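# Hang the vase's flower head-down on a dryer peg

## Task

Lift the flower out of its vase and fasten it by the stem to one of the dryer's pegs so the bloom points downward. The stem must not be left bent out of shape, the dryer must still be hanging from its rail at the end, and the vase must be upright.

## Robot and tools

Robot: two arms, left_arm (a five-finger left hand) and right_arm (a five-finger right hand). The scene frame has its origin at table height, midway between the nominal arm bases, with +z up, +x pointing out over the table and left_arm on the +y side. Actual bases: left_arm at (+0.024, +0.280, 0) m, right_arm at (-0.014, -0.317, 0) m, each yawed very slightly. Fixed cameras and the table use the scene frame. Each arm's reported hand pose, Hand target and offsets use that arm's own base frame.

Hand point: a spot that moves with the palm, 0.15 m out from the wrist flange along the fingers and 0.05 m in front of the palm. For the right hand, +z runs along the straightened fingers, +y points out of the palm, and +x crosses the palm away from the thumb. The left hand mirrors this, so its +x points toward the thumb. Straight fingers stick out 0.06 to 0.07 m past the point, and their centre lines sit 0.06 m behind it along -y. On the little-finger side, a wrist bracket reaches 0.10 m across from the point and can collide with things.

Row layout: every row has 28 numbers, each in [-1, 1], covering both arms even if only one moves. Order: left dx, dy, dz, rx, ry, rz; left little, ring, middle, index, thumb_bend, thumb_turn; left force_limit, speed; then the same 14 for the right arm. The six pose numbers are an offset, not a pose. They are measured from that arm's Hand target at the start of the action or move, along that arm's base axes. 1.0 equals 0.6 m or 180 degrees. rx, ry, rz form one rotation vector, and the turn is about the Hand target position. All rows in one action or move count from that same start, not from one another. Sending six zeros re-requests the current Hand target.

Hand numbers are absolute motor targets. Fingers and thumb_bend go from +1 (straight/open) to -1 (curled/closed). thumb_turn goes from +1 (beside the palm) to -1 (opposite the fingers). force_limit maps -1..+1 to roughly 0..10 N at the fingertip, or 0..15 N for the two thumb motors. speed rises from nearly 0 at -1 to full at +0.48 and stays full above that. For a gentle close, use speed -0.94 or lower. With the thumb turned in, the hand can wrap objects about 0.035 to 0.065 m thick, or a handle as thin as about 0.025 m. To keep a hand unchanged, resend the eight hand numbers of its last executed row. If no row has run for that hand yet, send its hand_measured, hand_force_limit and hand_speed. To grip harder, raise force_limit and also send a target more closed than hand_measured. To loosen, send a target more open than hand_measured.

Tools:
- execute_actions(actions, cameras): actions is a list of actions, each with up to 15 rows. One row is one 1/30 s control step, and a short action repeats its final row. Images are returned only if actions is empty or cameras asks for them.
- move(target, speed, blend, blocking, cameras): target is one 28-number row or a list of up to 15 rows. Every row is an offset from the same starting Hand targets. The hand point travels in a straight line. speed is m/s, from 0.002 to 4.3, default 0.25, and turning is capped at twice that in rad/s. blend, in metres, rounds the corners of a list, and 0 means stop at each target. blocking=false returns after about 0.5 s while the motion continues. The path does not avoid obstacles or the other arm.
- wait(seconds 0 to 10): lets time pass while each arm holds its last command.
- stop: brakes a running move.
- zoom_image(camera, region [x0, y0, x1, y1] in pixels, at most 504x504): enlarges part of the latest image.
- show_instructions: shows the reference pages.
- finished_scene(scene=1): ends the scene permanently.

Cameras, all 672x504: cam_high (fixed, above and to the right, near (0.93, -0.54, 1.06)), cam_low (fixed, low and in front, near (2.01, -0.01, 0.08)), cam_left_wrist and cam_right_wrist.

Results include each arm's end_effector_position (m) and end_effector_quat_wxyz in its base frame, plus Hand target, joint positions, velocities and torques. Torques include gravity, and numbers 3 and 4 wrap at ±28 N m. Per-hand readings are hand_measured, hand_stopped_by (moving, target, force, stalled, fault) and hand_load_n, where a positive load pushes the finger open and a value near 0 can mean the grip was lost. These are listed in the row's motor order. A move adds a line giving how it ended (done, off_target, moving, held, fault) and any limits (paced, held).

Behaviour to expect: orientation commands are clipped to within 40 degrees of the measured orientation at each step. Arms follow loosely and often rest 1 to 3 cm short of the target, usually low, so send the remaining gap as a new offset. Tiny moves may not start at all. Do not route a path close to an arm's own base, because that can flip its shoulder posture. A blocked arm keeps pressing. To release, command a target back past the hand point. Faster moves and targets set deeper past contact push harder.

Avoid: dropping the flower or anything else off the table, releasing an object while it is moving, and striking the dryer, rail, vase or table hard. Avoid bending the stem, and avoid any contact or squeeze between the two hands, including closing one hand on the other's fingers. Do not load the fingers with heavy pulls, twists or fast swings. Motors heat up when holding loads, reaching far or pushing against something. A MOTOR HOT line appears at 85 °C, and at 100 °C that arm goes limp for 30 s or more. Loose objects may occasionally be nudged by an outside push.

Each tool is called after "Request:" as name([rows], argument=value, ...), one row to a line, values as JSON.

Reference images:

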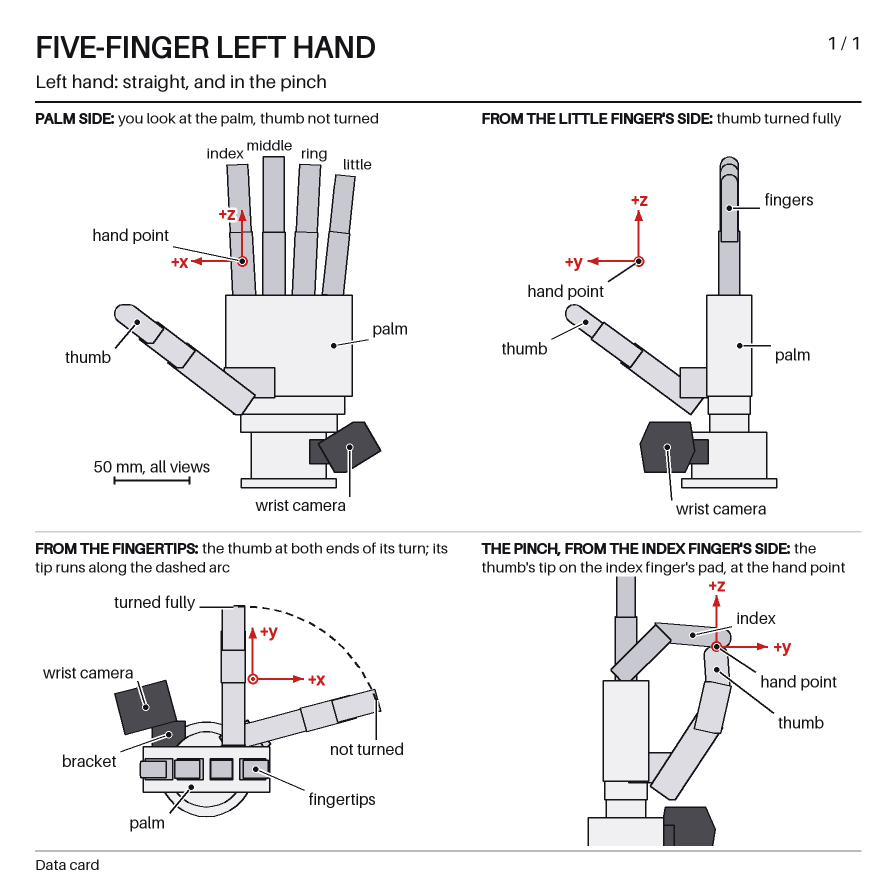

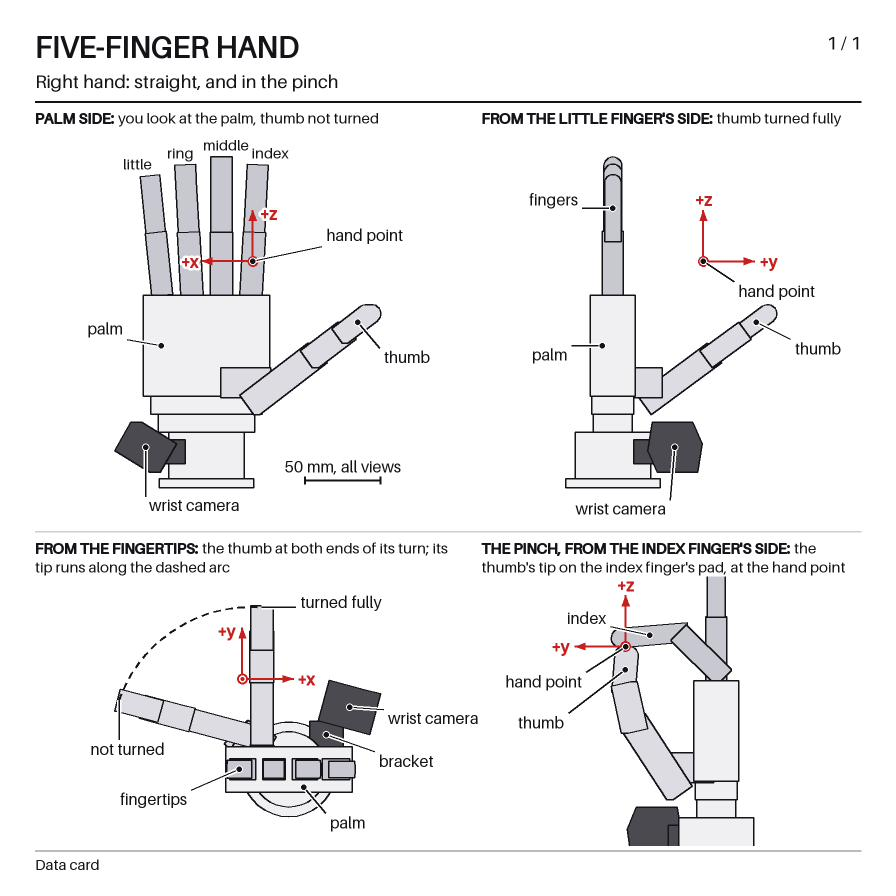

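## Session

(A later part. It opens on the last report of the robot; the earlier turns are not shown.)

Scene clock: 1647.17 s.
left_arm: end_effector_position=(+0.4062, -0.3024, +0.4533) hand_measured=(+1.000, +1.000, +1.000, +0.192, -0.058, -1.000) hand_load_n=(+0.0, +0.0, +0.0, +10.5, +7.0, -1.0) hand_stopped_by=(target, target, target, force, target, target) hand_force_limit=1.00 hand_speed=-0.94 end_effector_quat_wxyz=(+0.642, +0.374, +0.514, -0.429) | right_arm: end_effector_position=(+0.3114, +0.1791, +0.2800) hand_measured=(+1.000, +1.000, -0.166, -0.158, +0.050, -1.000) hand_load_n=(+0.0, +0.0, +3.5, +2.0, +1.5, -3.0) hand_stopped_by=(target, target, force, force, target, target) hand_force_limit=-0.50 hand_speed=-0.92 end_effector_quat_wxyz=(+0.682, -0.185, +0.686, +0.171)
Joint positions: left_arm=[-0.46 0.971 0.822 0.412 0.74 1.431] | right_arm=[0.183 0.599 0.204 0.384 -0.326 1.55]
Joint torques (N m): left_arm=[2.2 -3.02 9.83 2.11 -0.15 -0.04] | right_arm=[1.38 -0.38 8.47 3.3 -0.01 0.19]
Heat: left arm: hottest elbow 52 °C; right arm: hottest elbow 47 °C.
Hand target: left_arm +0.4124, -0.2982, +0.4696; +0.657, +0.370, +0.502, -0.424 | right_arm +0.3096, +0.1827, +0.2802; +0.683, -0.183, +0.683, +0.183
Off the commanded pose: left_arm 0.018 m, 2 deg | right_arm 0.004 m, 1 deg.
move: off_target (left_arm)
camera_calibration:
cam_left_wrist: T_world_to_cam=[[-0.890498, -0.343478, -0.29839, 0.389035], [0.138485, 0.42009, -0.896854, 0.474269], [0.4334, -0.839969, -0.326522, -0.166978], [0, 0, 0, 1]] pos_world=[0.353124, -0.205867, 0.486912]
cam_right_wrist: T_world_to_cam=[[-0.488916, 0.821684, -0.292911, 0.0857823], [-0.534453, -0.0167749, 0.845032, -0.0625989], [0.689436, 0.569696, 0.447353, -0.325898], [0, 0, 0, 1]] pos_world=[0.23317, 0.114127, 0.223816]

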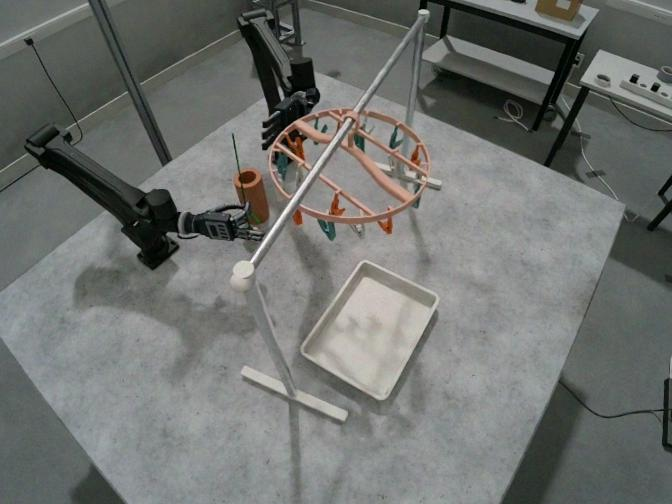

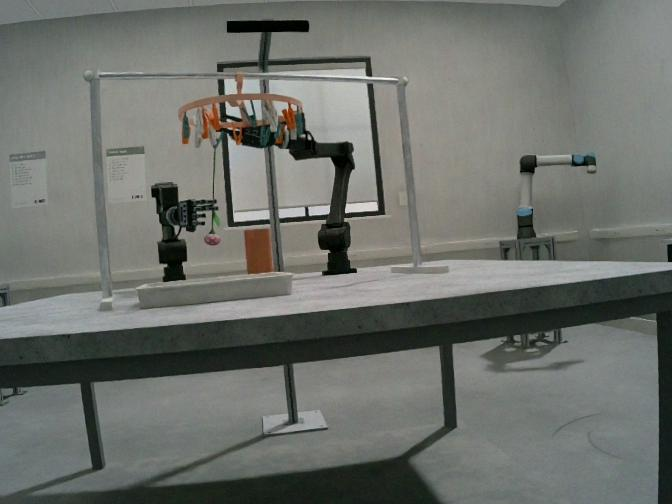

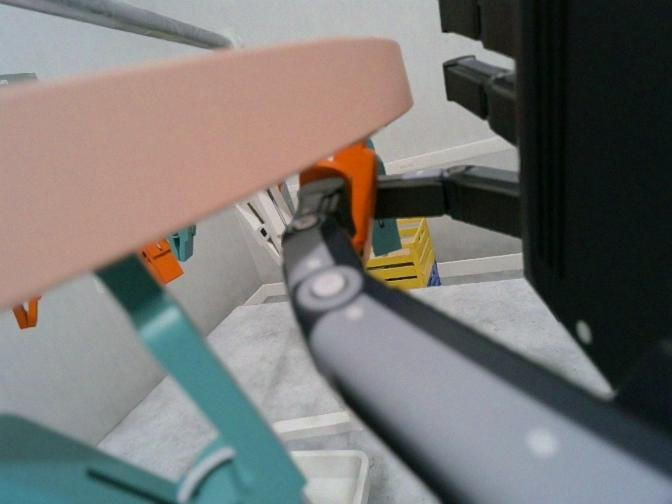

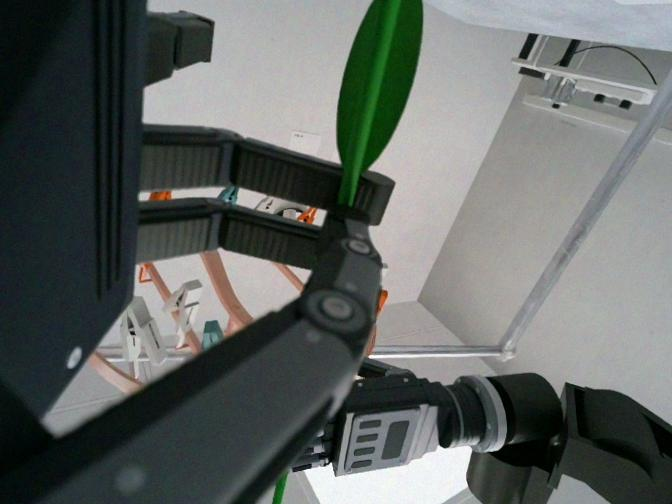

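Request:
zoom_image(camera="cam_low", region=[238, 95, 268, 135])

Request:
zoom_image(camera="cam_low", region=[200, 118, 230, 158])

Scaled by 12.600.

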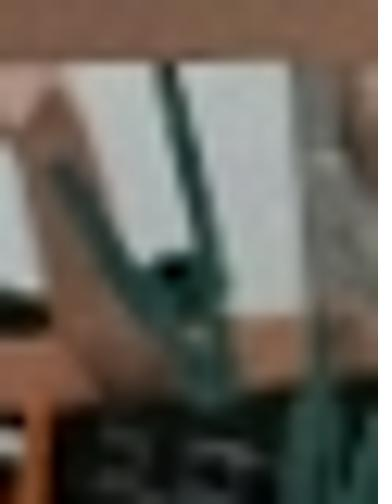

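Scaled by 12.600.

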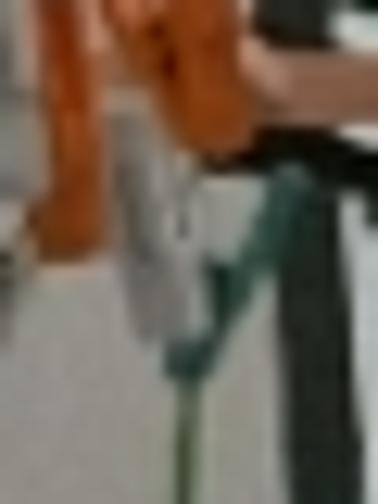

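Request:
move([
  [0.0,0.0,0.0,0.0,0.0,0, 1,1,1,0.205,-0.06,-1,1.0,-0.9, 0,0,0,0,0,0, 1,1,-0.4,-0.42,0.05,-1,-0.5,-0.92],
  [0.0,0.0,0.0,0.0,0.0,0, 1,1,1,0.1,-0.06,-1,1.0,-0.75, 0,0,0,0,0,0, 1,1,-0.4,-0.42,0.05,-1,-0.5,-0.92],
], speed=0.2, cameras=["cam_left_wrist", "cam_low"])

Request:
zoom_image(camera="cam_low", region=[222, 112, 252, 152])

Request:
zoom_image(camera="cam_left_wrist", region=[200, 100, 440, 320])

Scene clock: 1756.43 s.
left_arm: end_effector_position=(+0.4062, -0.3024, +0.4533) hand_measured=(+1.000, +1.000, +1.000, +0.190, -0.058, -1.000) hand_load_n=(+0.0, +0.0, +0.0, +10.5, +7.0, -1.0) hand_stopped_by=(target, target, target, force, target, target) hand_force_limit=1.00 hand_speed=-0.75 end_effector_quat_wxyz=(+0.642, +0.374, +0.514, -0.429) | right_arm: end_effector_position=(+0.3116, +0.1789, +0.2800) hand_measured=(+1.000, +1.000, -0.166, -0.158, +0.050, -1.000) hand_load_n=(+0.0, +0.0, +3.5, +2.0, +1.5, -2.5) hand_stopped_by=(target, target, force, force, target, target) hand_force_limit=-0.50 hand_speed=-0.92 end_effector_quat_wxyz=(+0.682, -0.184, +0.686, +0.171)
Joint positions: left_arm=[-0.46 0.971 0.822 0.412 0.74 1.431] | right_arm=[0.183 0.599 0.204 0.384 -0.325 1.55]
Joint torques (N m): left_arm=[2.14 -3.02 9.81 2.15 -0.15 -0.04] | right_arm=[1.08 -0.5 8.42 3.34 -0.02 0.17]
Heat: left arm: hottest elbow 52 °C; right arm: hottest elbow 40 °C.
Hand target: left_arm +0.4124, -0.2982, +0.4696; +0.657, +0.370, +0.502, -0.424 | right_arm +0.3096, +0.1827, +0.2802; +0.683, -0.183, +0.683, +0.183
Off the commanded pose: left_arm 0.018 m, 2 deg | right_arm 0.004 m, 1 deg.
move: off_target (left_arm); target 2's new numbers were sent with left_arm's hand 0.018 m and 2 deg from that target
camera_calibration:
cam_left_wrist: T_world_to_cam=[[-0.890498, -0.343478, -0.29839, 0.389035], [0.138485, 0.42009, -0.896854, 0.474269], [0.4334, -0.839969, -0.326522, -0.166978], [0, 0, 0, 1]] pos_world=[0.353124, -0.205867, 0.486912]
Images, in order (width x height): cam_low 672x504, cam_left_wrist 672x504.

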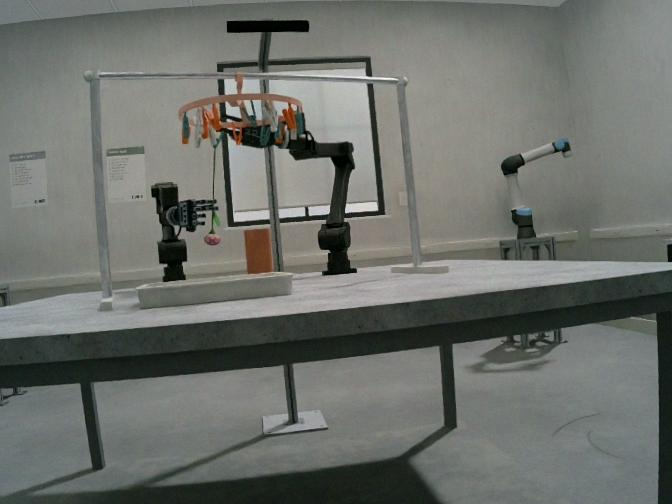

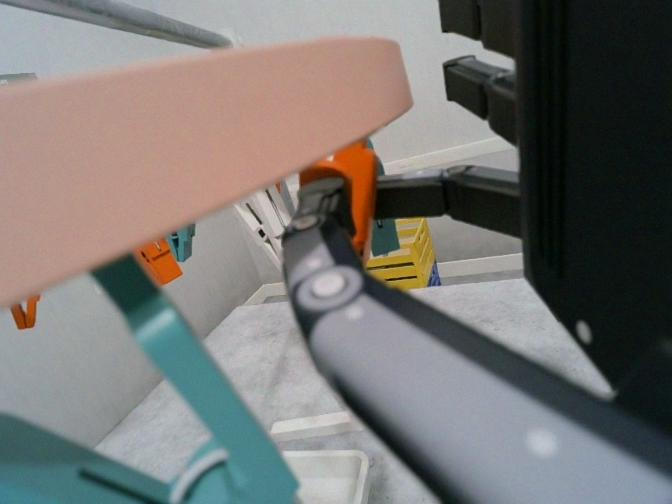

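Scaled by 12.600.

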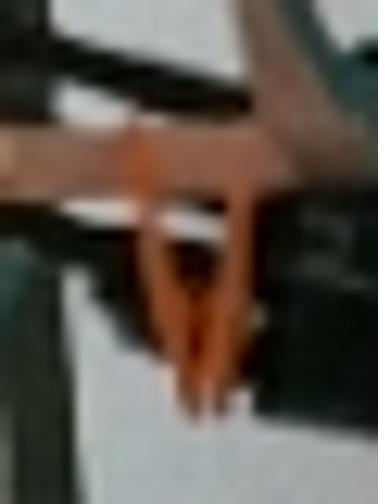

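Scaled by 2.100.

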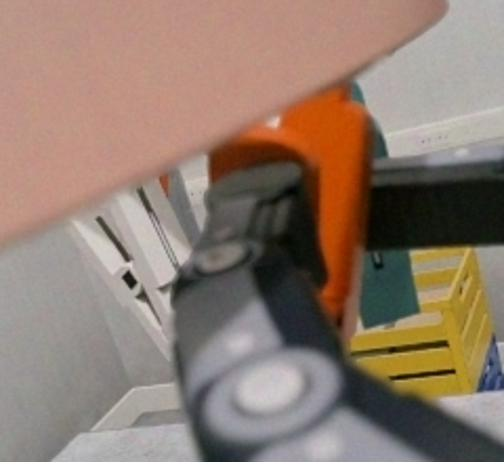

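Request:
move([
  [0.0,0.0,0.0,0.0,0.0,0, 1,1,1,0.1,-0.06,-1,1.0,-0.75, 0.0127,0.0665,-0.133,0.0388,-0.0277,0, 1,1,-0.4,-0.42,0.05,-1,-0.5,-0.92],
], speed=0.12, cameras=["cam_right_wrist", "cam_low", "cam_high"])

Request:
zoom_image(camera="cam_low", region=[190, 100, 270, 290])

Request:
zoom_image(camera="cam_high", region=[210, 90, 330, 250])

Scene clock: 1796.30 s.
left_arm: end_effector_position=(+0.4062, -0.3024, +0.4533) hand_measured=(+1.000, +1.000, +1.000, +0.190, -0.058, -1.000) hand_load_n=(+0.0, +0.0, +0.0, +10.5, +6.5, -0.5) hand_stopped_by=(target, target, target, force, target, target) hand_force_limit=1.00 hand_speed=-0.75 end_effector_quat_wxyz=(+0.642, +0.374, +0.514, -0.429) | right_arm: end_effector_position=(+0.3176, +0.2200, +0.1922) hand_measured=(+1.000, +1.000, -0.166, -0.158, +0.050, -1.000) hand_load_n=(+0.0, +0.0, +3.5, +2.5, +1.5, -2.5) hand_stopped_by=(target, target, force, force, target, target) hand_force_limit=-0.50 hand_speed=-0.92 end_effector_quat_wxyz=(+0.714, -0.156, +0.652, +0.204)
Joint positions: left_arm=[-0.46 0.971 0.822 0.412 0.74 1.431] | right_arm=[0.398 1.54 0.086 1.557 -0.114 1.627]
Joint torques (N m): left_arm=[2.2 -2.96 9.77 2.21 -0.15 -0.04] | right_arm=[1.61 -5.19 2.95 3.34 0 0.14]
Heat: left arm: hottest elbow 52 °C; right arm: hottest elbow 40 °C.
Hand target: left_arm +0.4124, -0.2982, +0.4696; +0.657, +0.370, +0.502, -0.424 | right_arm +0.3173, +0.2226, +0.2004; +0.722, -0.148, +0.640, +0.216
Off the commanded pose: left_arm 0.018 m, 2 deg | right_arm 0.009 m, 2 deg.
joint sent to its limit (right arm) — joint 4 (wrist pitch), upper limit. The joint targets are off in position, not in orientation.
move: off_target (left_arm)
camera_calibration:
cam_right_wrist: T_world_to_cam=[[-0.476356, 0.847251, -0.235056, 0.00872244], [-0.58993, -0.109745, 0.799962, 0.0624244], [0.651972, 0.519733, 0.552096, -0.311469], [0, 0, 0, 1]] pos_world=[0.24405, 0.161341, 0.124074]
Images, in order (width x height): cam_high 672x504, cam_low 672x504, cam_right_wrist 672x504.

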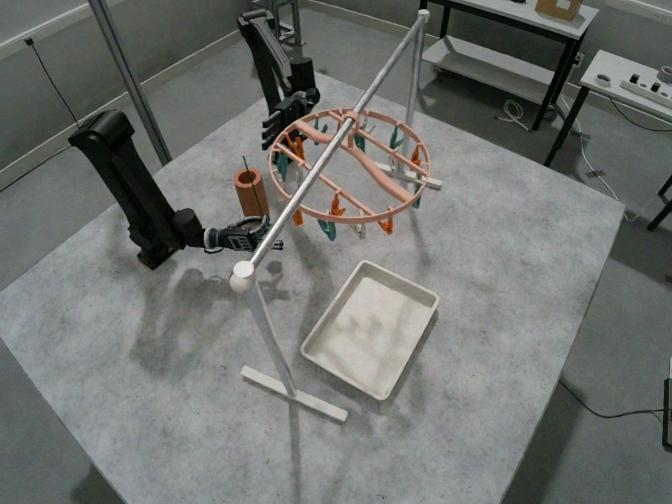

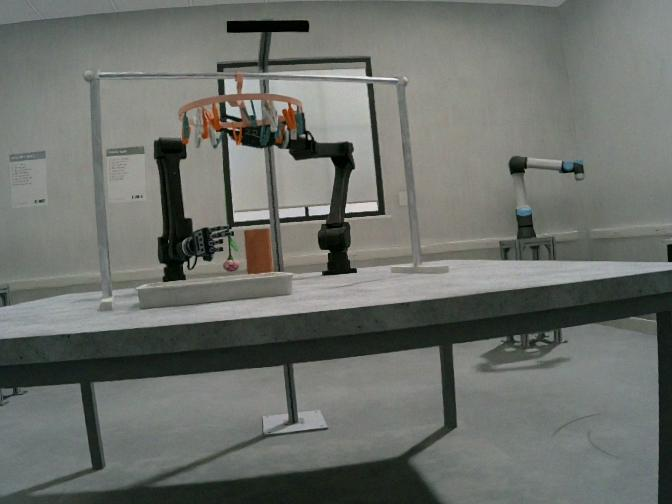

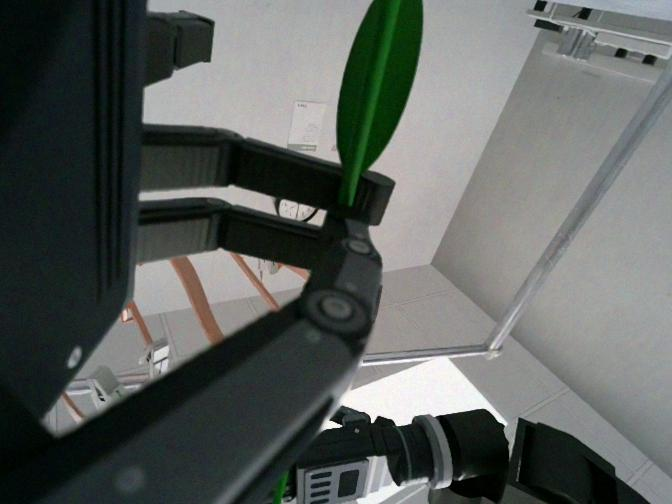

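Scaled by 2.653.

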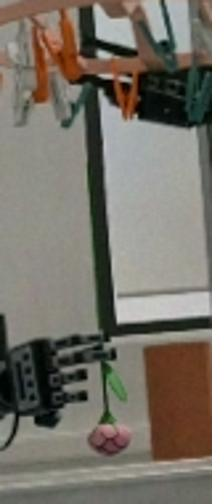

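Scaled by 3.150.

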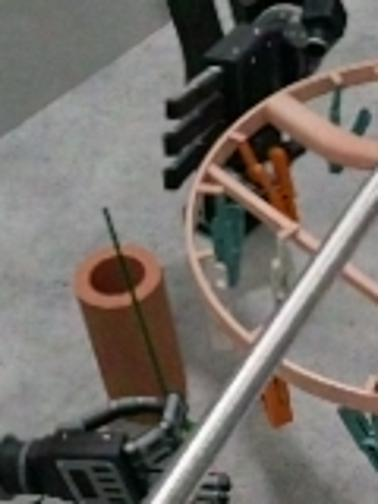

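Request:
move([
  [0.0,0.0,0.0,0.0,0.0,0, 1,1,1,0.1,-0.06,-1,1.0,-0.75, 0.183,0.06,0.02,-0.0055,0.022,0, 1,1,-0.4,-0.42,0.05,-1,-0.5,-0.92],
], speed=0.1, cameras=["cam_right_wrist", "cam_low", "cam_high"])

Request:
zoom_image(camera="cam_low", region=[200, 110, 270, 290])

Request:
zoom_image(camera="cam_high", region=[240, 110, 330, 250])

Scene clock: 1841.53 s.
left_arm: end_effector_position=(+0.4062, -0.3024, +0.4533) hand_measured=(+1.000, +1.000, +1.000, +0.190, -0.058, -1.000) hand_load_n=(+0.0, +0.0, +0.0, +10.5, +7.0, -1.0) hand_stopped_by=(target, target, target, force, target, target) hand_force_limit=1.00 hand_speed=-0.75 end_effector_quat_wxyz=(+0.642, +0.374, +0.514, -0.429) | right_arm: end_effector_position=(+0.4112, +0.2593, +0.2022) hand_measured=(+1.000, +1.000, -0.166, -0.158, +0.050, -1.000) hand_load_n=(+0.0, +0.0, +3.5, +2.0, +1.0, -3.0) hand_stopped_by=(target, target, force, force, target, target) hand_force_limit=-0.50 hand_speed=-0.92 end_effector_quat_wxyz=(+0.692, -0.159, +0.672, +0.212)
Joint positions: left_arm=[-0.46 0.971 0.822 0.412 0.74 1.431] | right_arm=[0.389 1.551 0.356 1.243 -0.141 1.642]
Joint torques (N m): left_arm=[2.2 -3.02 9.76 2.17 -0.14 -0.03] | right_arm=[0.09 -7.41 7.73 1.76 -0.21 0.18]
Heat: left arm: hottest elbow 52 °C; right arm: hottest elbow 38 °C.
Hand target: left_arm +0.4124, -0.2982, +0.4696; +0.657, +0.370, +0.502, -0.424 | right_arm +0.4271, +0.2586, +0.2124; +0.698, -0.147, +0.667, +0.215
Off the commanded pose: left_arm 0.018 m, 2 deg | right_arm 0.019 m, 2 deg.
move: off_target (left_arm, right_arm)
camera_calibration:
cam_right_wrist: T_world_to_cam=[[-0.504488, 0.836248, -0.214895, 0.0327194], [-0.540651, -0.111903, 0.833771, 0.0874141], [0.673193, 0.536811, 0.508572, -0.402768], [0, 0, 0, 1]] pos_world=[0.334908, 0.198631, 0.138985]
Images, in order (width x height): cam_high 672x504, cam_low 672x504, cam_right_wrist 672x504.

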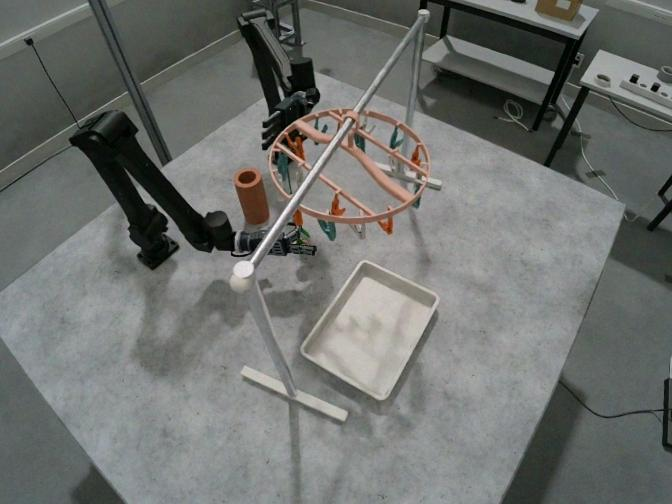

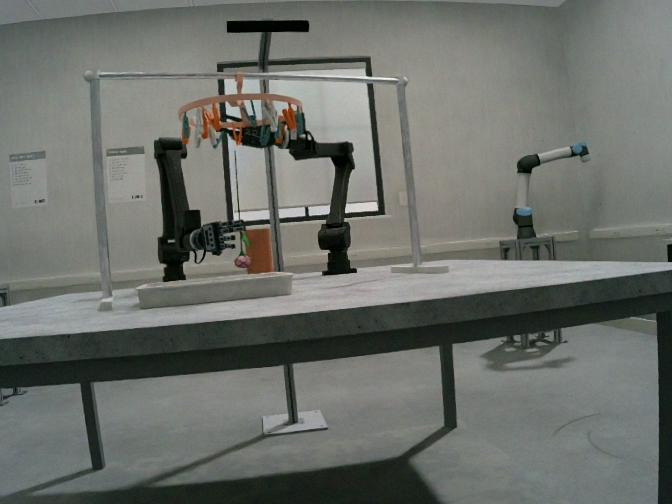

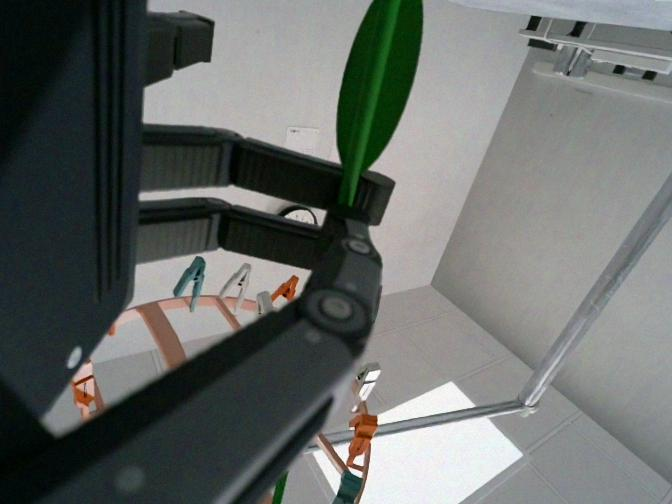

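Scaled by 2.800.

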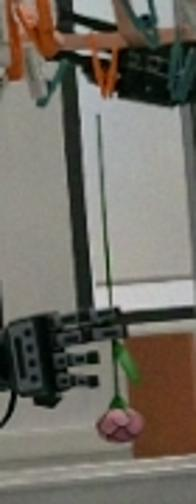

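Scaled by 3.600.

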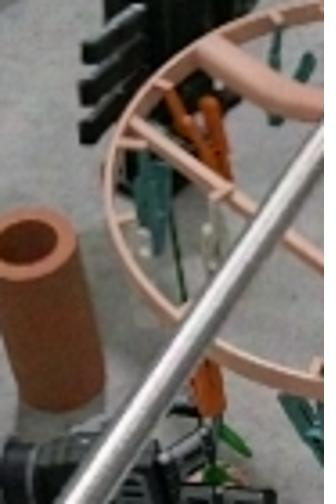

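Request:
zoom_image(camera="cam_high", region=[270, 130, 320, 200])

Request:
zoom_image(camera="cam_low", region=[220, 120, 255, 170])

Scaled by 7.200.

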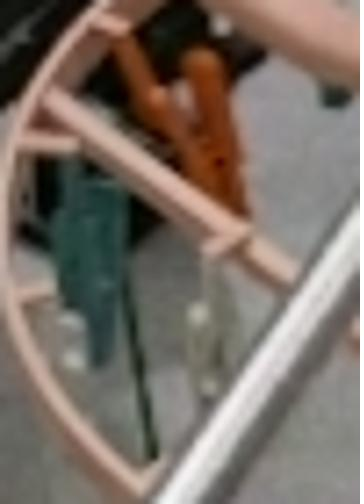

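Scaled by 10.080.

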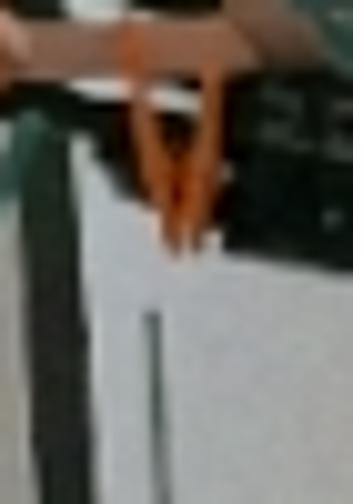

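Request:
move([
  [0.0,0.0,0.0,0.0,0.0,0, 1,1,1,0.1,-0.06,-1,1.0,-0.75, 0.0,0.0,-0.022,0,0,0, 1,1,-0.4,-0.42,0.05,-1,-0.5,-0.92],
  [0.0,0.0,0.0,0.0,0.0,0, 1,1,1,0.1,-0.06,-1,1.0,-0.75, 0.058,0.018,-0.02,0,0,0, 1,1,-0.4,-0.42,0.05,-1,-0.5,-0.92],
], speed=0.06, cameras=["cam_low", "cam_high"])

Request:
zoom_image(camera="cam_low", region=[220, 120, 255, 170])

Request:
zoom_image(camera="cam_high", region=[270, 130, 320, 200])

Scene clock: 1877.07 s.
left_arm: end_effector_position=(+0.4062, -0.3024, +0.4533) hand_measured=(+1.000, +1.000, +1.000, +0.190, -0.058, -1.000) hand_load_n=(+0.0, +0.0, +0.0, +10.5, +7.0, -1.0) hand_stopped_by=(target, target, target, force, target, target) hand_force_limit=1.00 hand_speed=-0.75 end_effector_quat_wxyz=(+0.642, +0.374, +0.514, -0.429) | right_arm: end_effector_position=(+0.4454, +0.2705, +0.1914) hand_measured=(+1.000, +1.000, -0.166, -0.158, +0.050, -1.000) hand_load_n=(+0.0, +0.0, +4.0, +2.5, +1.0, -3.0) hand_stopped_by=(target, target, force, force, target, target) hand_force_limit=-0.50 hand_speed=-0.92 end_effector_quat_wxyz=(+0.692, -0.159, +0.671, +0.212)
Joint positions: left_arm=[-0.46 0.971 0.822 0.412 0.74 1.431] | right_arm=[0.381 1.662 0.451 1.26 -0.148 1.642]
Joint torques (N m): left_arm=[2.26 -2.96 9.8 2.17 -0.14 -0.04] | right_arm=[-0.09 -8.64 7.64 1.72 -0.2 0.16]
Heat: left arm: hottest elbow 52 °C; right arm: hottest elbow 39 °C.
Hand target: left_arm +0.4124, -0.2982, +0.4696; +0.657, +0.370, +0.502, -0.424 | right_arm +0.4619, +0.2694, +0.2004; +0.698, -0.147, +0.667, +0.215
Off the commanded pose: left_arm 0.018 m, 2 deg | right_arm 0.019 m, 2 deg.
move: off_target (left_arm, right_arm)
Images, in order (width x height): cam_high 672x504, cam_low 672x504.

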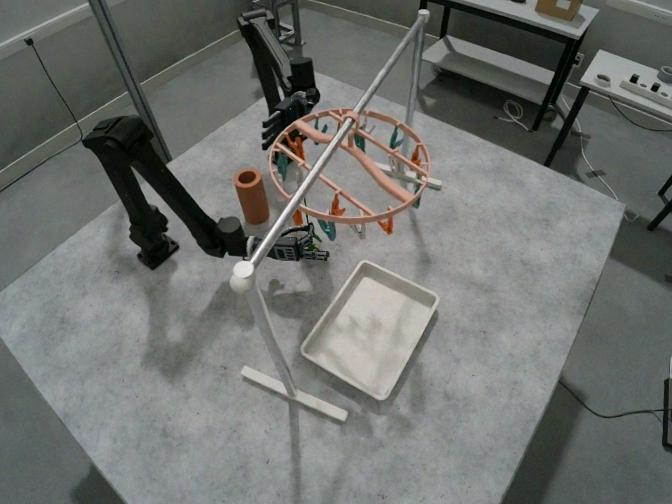

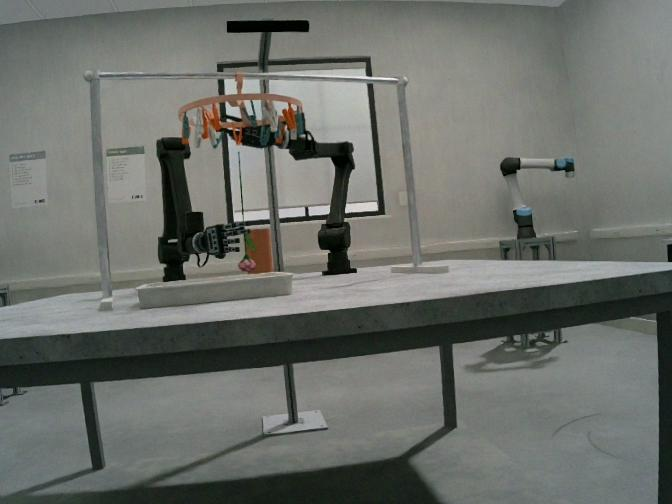

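Scaled by 10.080.

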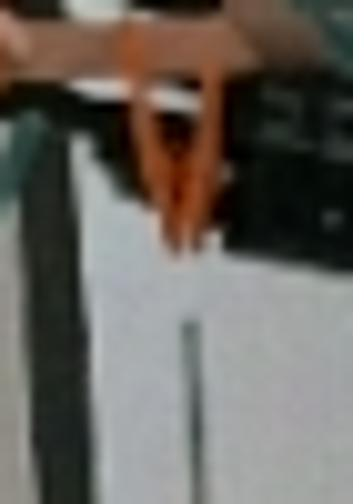

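Scaled by 7.200.

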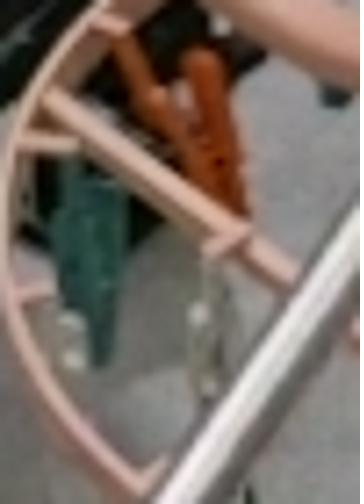

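Request:
zoom_image(camera="cam_high", region=[290, 145, 315, 180])

Request:
zoom_image(camera="cam_high", region=[285, 175, 335, 260])

Scaled by 14.400.

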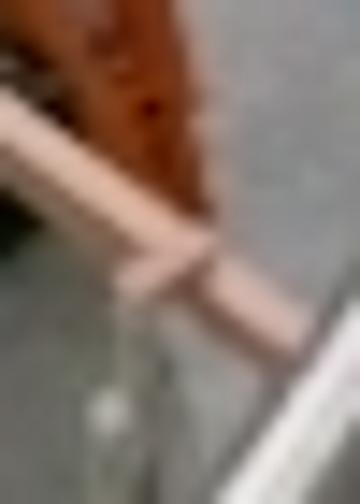

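Scaled by 5.929.

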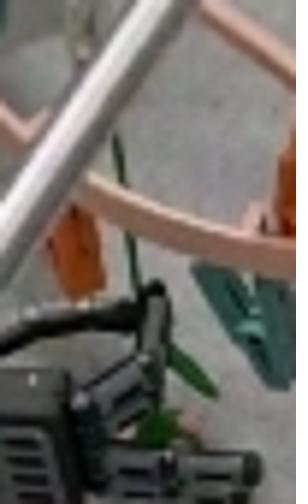

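Request:
move([
  [0.0,0.0,0.0,0.0,0.0,0, 1,1,1,0.1,-0.06,-1,1.0,-0.75, 0.019,0.001,0.008,0,0,0, 1,1,-0.4,-0.42,0.05,-1,-0.5,-0.92],
], speed=0.05, cameras=["cam_low", "cam_high"])

Request:
zoom_image(camera="cam_low", region=[220, 120, 255, 170])

Request:
zoom_image(camera="cam_high", region=[290, 145, 330, 215])

Scene clock: 1912.93 s.
left_arm: end_effector_position=(+0.4062, -0.3024, +0.4533) hand_measured=(+1.000, +1.000, +1.000, +0.190, -0.058, -1.000) hand_load_n=(+0.0, +0.0, +0.0, +11.0, +6.5, -1.0) hand_stopped_by=(target, target, target, force, target, target) hand_force_limit=1.00 hand_speed=-0.75 end_effector_quat_wxyz=(+0.642, +0.374, +0.514, -0.429) | right_arm: end_effector_position=(+0.4568, +0.2708, +0.1948) hand_measured=(+1.000, +1.000, -0.166, -0.158, +0.050, -1.000) hand_load_n=(+0.0, +0.0, +3.5, +2.5, +1.5, -3.0) hand_stopped_by=(target, target, force, force, target, target) hand_force_limit=-0.50 hand_speed=-0.92 end_effector_quat_wxyz=(+0.691, -0.158, +0.673, +0.212)
Joint positions: left_arm=[-0.46 0.971 0.822 0.412 0.74 1.431] | right_arm=[0.37 1.662 0.48 1.227 -0.157 1.644]
Joint torques (N m): left_arm=[2.32 -3.02 9.78 2.15 -0.16 -0.04] | right_arm=[0.09 -9 7.92 1.78 -0.21 0.16]
Heat: left arm: hottest elbow 52 °C; right arm: hottest elbow 39 °C.
Hand target: left_arm +0.4124, -0.2982, +0.4696; +0.657, +0.370, +0.502, -0.424 | right_arm +0.4733, +0.2700, +0.2052; +0.698, -0.147, +0.667, +0.215
Off the commanded pose: left_arm 0.018 m, 2 deg | right_arm 0.020 m, 2 deg.
move: off_target (left_arm, right_arm)
Images, in order (width x height): cam_high 672x504, cam_low 672x504.

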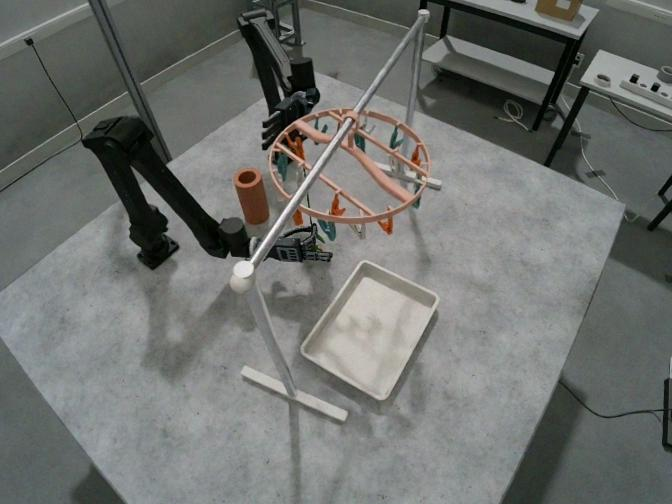

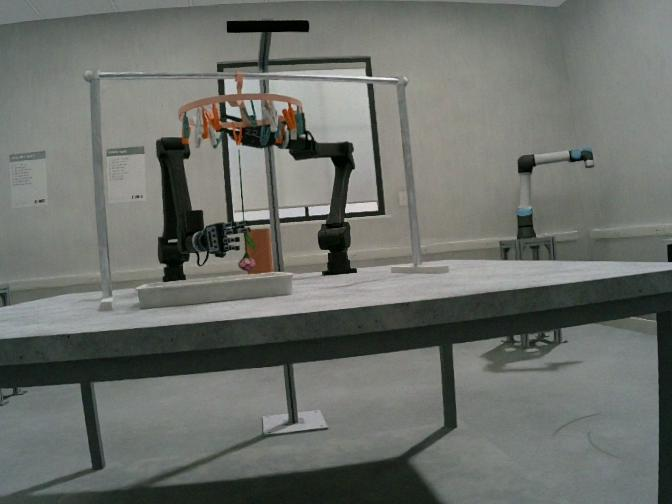

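Scaled by 10.080.

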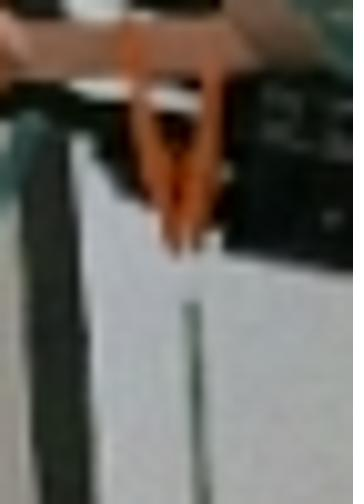

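Scaled by 7.200.

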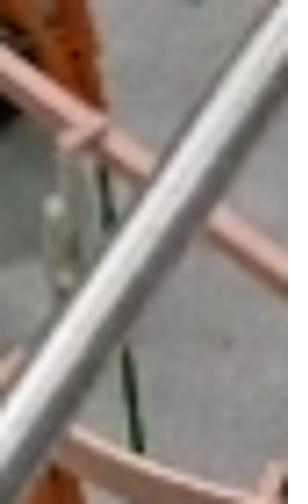

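Request:
move([
  [0.0,0.0,0.0,0.0,0.0,0, 1,1,1,0.1,-0.06,-1,1.0,-0.75, 0.0,-0.001,0.02,0,0,0, 1,1,-0.4,-0.42,0.05,-1,-0.5,-0.92],
], speed=0.03, cameras=["cam_low"])

Request:
zoom_image(camera="cam_low", region=[220, 120, 255, 170])

Scene clock: 1925.77 s.
left_arm: end_effector_position=(+0.4062, -0.3024, +0.4533) hand_measured=(+1.000, +1.000, +1.000, +0.190, -0.058, -1.000) hand_load_n=(+0.0, +0.0, +0.0, +10.5, +7.0, -1.0) hand_stopped_by=(target, target, target, force, target, target) hand_force_limit=1.00 hand_speed=-0.75 end_effector_quat_wxyz=(+0.642, +0.374, +0.514, -0.429) | right_arm: end_effector_position=(+0.4577, +0.2706, +0.1923) hand_measured=(+1.000, +1.000, -0.166, -0.158, +0.050, -1.000) hand_load_n=(+0.0, +0.5, +3.5, +2.0, +1.5, -3.0) hand_stopped_by=(target, target, force, force, target, target) hand_force_limit=-0.50 hand_speed=-0.92 end_effector_quat_wxyz=(+0.682, -0.159, +0.682, +0.210)
Joint positions: left_arm=[-0.46 0.971 0.822 0.412 0.74 1.431] | right_arm=[0.369 1.643 0.48 1.181 -0.159 1.644]
Joint torques (N m): left_arm=[2.2 -3.19 9.8 2.15 -0.15 -0.04] | right_arm=[0.03 -10.99 8.23 1.77 -0.2 0.16]
Heat: left arm: hottest elbow 52 °C; right arm: hottest elbow 39 °C.
Hand target: left_arm +0.4124, -0.2982, +0.4696; +0.657, +0.370, +0.502, -0.424 | right_arm +0.4733, +0.2694, +0.2172; +0.698, -0.147, +0.667, +0.215
Off the commanded pose: left_arm 0.018 m, 2 deg | right_arm 0.029 m, 3 deg.
move: off_target (left_arm, right_arm)
Images, in order (width x height): cam_low 672x504.

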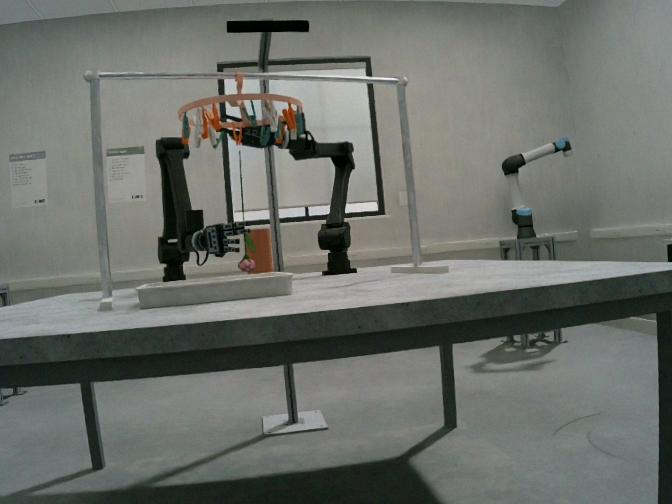

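Scaled by 10.080.

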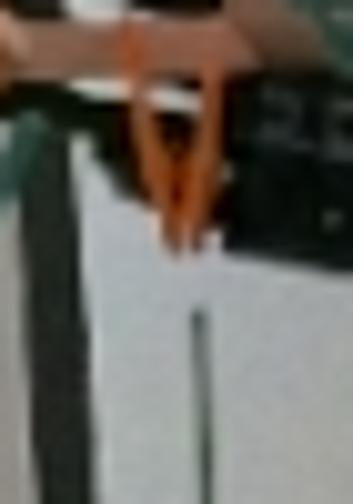

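Request:
move([
  [0.0,0.0,0.0,0.0,0.0,0, 1,1,1,0.1,-0.06,-1,1.0,-0.75, -0.004,-0.002,0.02,0,0,0, 1,1,-0.4,-0.42,0.05,-1,-0.5,-0.92],
], speed=0.03, cameras=["cam_low"])

Request:
zoom_image(camera="cam_low", region=[220, 120, 255, 170])

Scene clock: 1942.63 s.
left_arm: end_effector_position=(+0.4062, -0.3024, +0.4533) hand_measured=(+1.000, +1.000, +1.000, +0.190, -0.058, -1.000) hand_load_n=(+0.0, +0.0, +0.0, +10.5, +7.0, -1.0) hand_stopped_by=(target, target, target, force, target, target) hand_force_limit=1.00 hand_speed=-0.75 end_effector_quat_wxyz=(+0.642, +0.374, +0.514, -0.429) | right_arm: end_effector_position=(+0.4565, +0.2701, +0.2036) hand_measured=(+1.000, +1.000, -0.166, -0.158, +0.050, -1.000) hand_load_n=(+0.0, +0.0, +3.5, +2.0, +1.0, -2.5) hand_stopped_by=(target, target, force, force, target, target) hand_force_limit=-0.50 hand_speed=-0.92 end_effector_quat_wxyz=(+0.682, -0.159, +0.682, +0.210)
Joint positions: left_arm=[-0.46 0.971 0.822 0.412 0.74 1.431] | right_arm=[0.369 1.597 0.48 1.135 -0.159 1.644]
Joint torques (N m): left_arm=[2.02 -2.9 9.81 2.15 -0.14 -0.03] | right_arm=[0.32 -10.75 8.4 1.76 -0.21 0.16]
Heat: left arm: hottest elbow 52 °C; right arm: hottest elbow 40 °C.
Hand target: left_arm +0.4124, -0.2982, +0.4696; +0.657, +0.370, +0.502, -0.424 | right_arm +0.4709, +0.2682, +0.2292; +0.698, -0.147, +0.667, +0.215
Off the commanded pose: left_arm 0.018 m, 2 deg | right_arm 0.029 m, 3 deg.
move: off_target (left_arm, right_arm)
Images, in order (width x height): cam_low 672x504.

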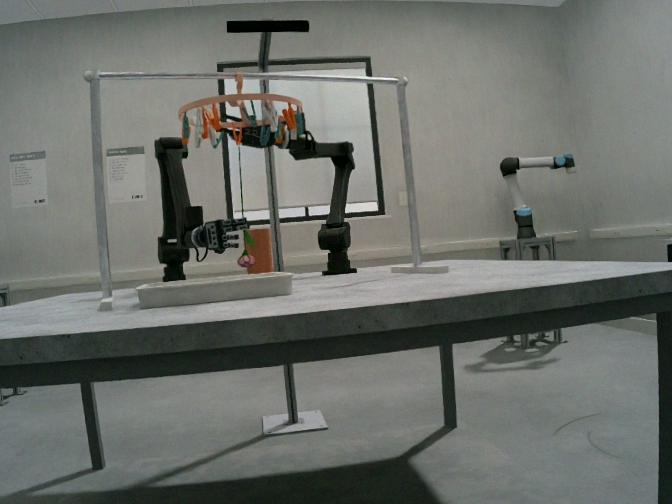

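Scaled by 10.080.

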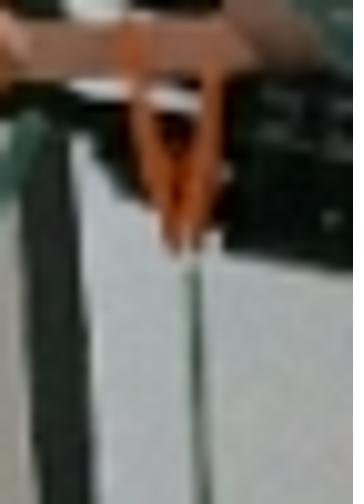

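Request:
wait(seconds=0.1, cameras=["cam_high"])

Request:
zoom_image(camera="cam_high", region=[290, 140, 330, 210])

Scene clock: 1949.97 s.
left_arm: end_effector_position=(+0.4062, -0.3024, +0.4533) hand_measured=(+1.000, +1.000, +1.000, +0.190, -0.058, -1.000) hand_load_n=(+0.0, +0.0, +0.0, +10.0, +7.0, -1.0) hand_stopped_by=(target, target, target, force, target, target) hand_force_limit=1.00 hand_speed=-0.75 end_effector_quat_wxyz=(+0.642, +0.374, +0.514, -0.429) | right_arm: end_effector_position=(+0.4565, +0.2701, +0.2036) hand_measured=(+1.000, +1.000, -0.166, -0.158, +0.050, -1.000) hand_load_n=(+0.0, +0.0, +3.5, +2.5, +1.0, -3.0) hand_stopped_by=(target, target, force, force, target, target) hand_force_limit=-0.50 hand_speed=-0.92 end_effector_quat_wxyz=(+0.682, -0.159, +0.682, +0.210)
Joint positions: left_arm=[-0.46 0.971 0.822 0.412 0.74 1.431] | right_arm=[0.369 1.597 0.48 1.135 -0.159 1.644]
Joint torques (N m): left_arm=[2.32 -2.84 9.81 2.14 -0.15 -0.04] | right_arm=[0.03 -10.75 8.55 1.72 -0.19 0.16]
Heat: left arm: hottest elbow 52 °C; right arm: hottest elbow 40 °C.
Hand target: left_arm +0.4124, -0.2982, +0.4696; +0.657, +0.370, +0.502, -0.424 | right_arm +0.4709, +0.2682, +0.2292; +0.698, -0.147, +0.667, +0.215
Off the commanded pose: left_arm 0.018 m, 2 deg | right_arm 0.029 m, 3 deg.
wait: 0.10 s; at rest from the start
Images, in order (width x height): cam_high 672x504.

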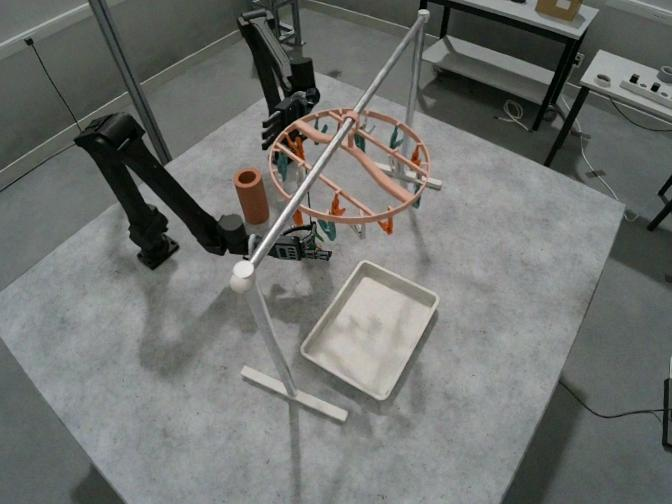

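Scaled by 7.200.

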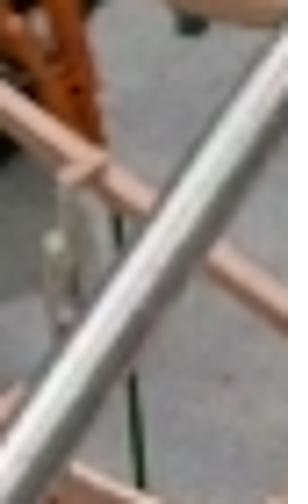

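Request:
move([
  [0.0,0.0,0.0,0.0,0.0,0, 1,1,1,0.1,-0.06,-1,1.0,-0.75, -0.011,-0.003,-0.003,0,0,0, 1,1,-0.4,-0.42,0.05,-1,-0.5,-0.92],
], speed=0.03, cameras=["cam_low", "cam_high"])

Request:
zoom_image(camera="cam_low", region=[220, 120, 255, 170])

Request:
zoom_image(camera="cam_high", region=[290, 140, 330, 210])

Scene clock: 1967.20 s.
left_arm: end_effector_position=(+0.4062, -0.3024, +0.4533) hand_measured=(+1.000, +1.000, +1.000, +0.190, -0.058, -1.000) hand_load_n=(+0.0, +0.0, +0.0, +10.5, +7.0, -1.0) hand_stopped_by=(target, target, target, force, target, target) hand_force_limit=1.00 hand_speed=-0.75 end_effector_quat_wxyz=(+0.642, +0.374, +0.514, -0.429) | right_arm: end_effector_position=(+0.4562, +0.2700, +0.2059) hand_measured=(+1.000, +1.000, -0.166, -0.158, +0.050, -1.000) hand_load_n=(+0.0, +0.0, +3.5, +2.5, +1.0, -3.0) hand_stopped_by=(target, target, force, force, target, target) hand_force_limit=-0.50 hand_speed=-0.92 end_effector_quat_wxyz=(+0.683, -0.159, +0.681, +0.210)
Joint positions: left_arm=[-0.46 0.971 0.822 0.412 0.74 1.431] | right_arm=[0.369 1.593 0.48 1.135 -0.159 1.644]
Joint torques (N m): left_arm=[2.26 -2.9 9.76 2.14 -0.15 -0.04] | right_arm=[0.21 -10.64 6.89 2.26 -0.13 0.16]
Heat: left arm: hottest elbow 53 °C; right arm: hottest elbow 40 °C.
Hand target: left_arm +0.4124, -0.2982, +0.4696; +0.657, +0.370, +0.502, -0.424 | right_arm +0.4643, +0.2664, +0.2274; +0.698, -0.147, +0.667, +0.215
Off the commanded pose: left_arm 0.018 m, 2 deg | right_arm 0.023 m, 3 deg.
move: off_target (left_arm, right_arm)
Images, in order (width x height): cam_high 672x504, cam_low 672x504.

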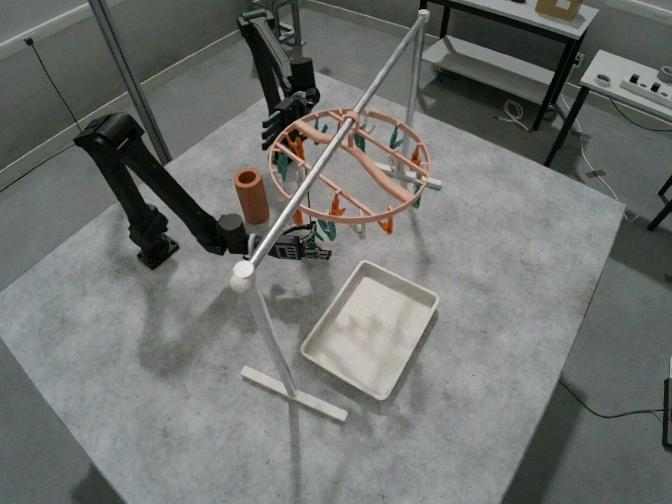

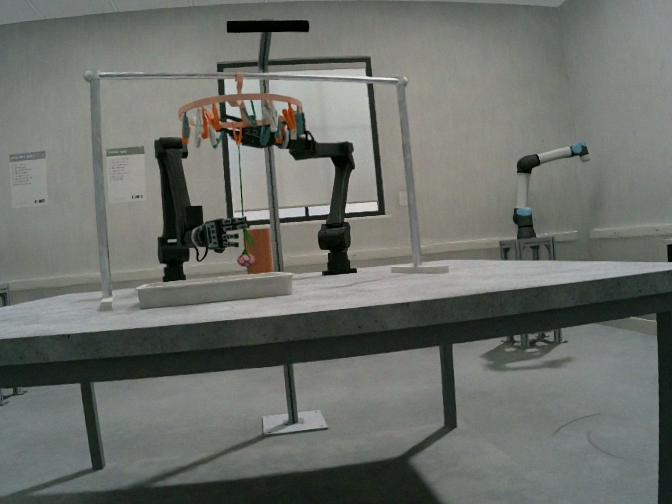

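Scaled by 10.080.

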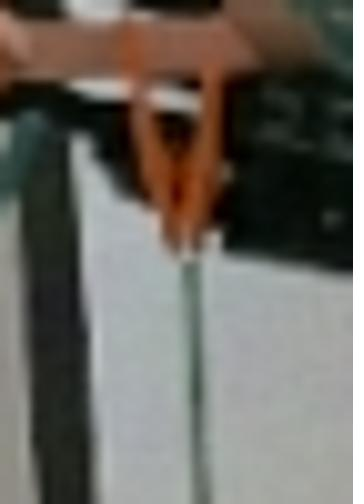

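Scaled by 7.200.

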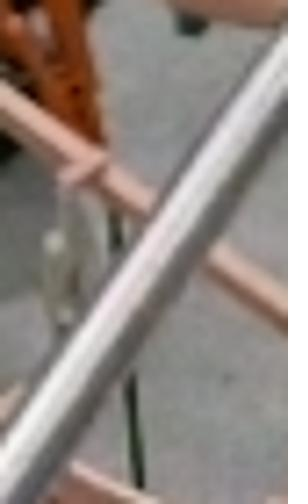

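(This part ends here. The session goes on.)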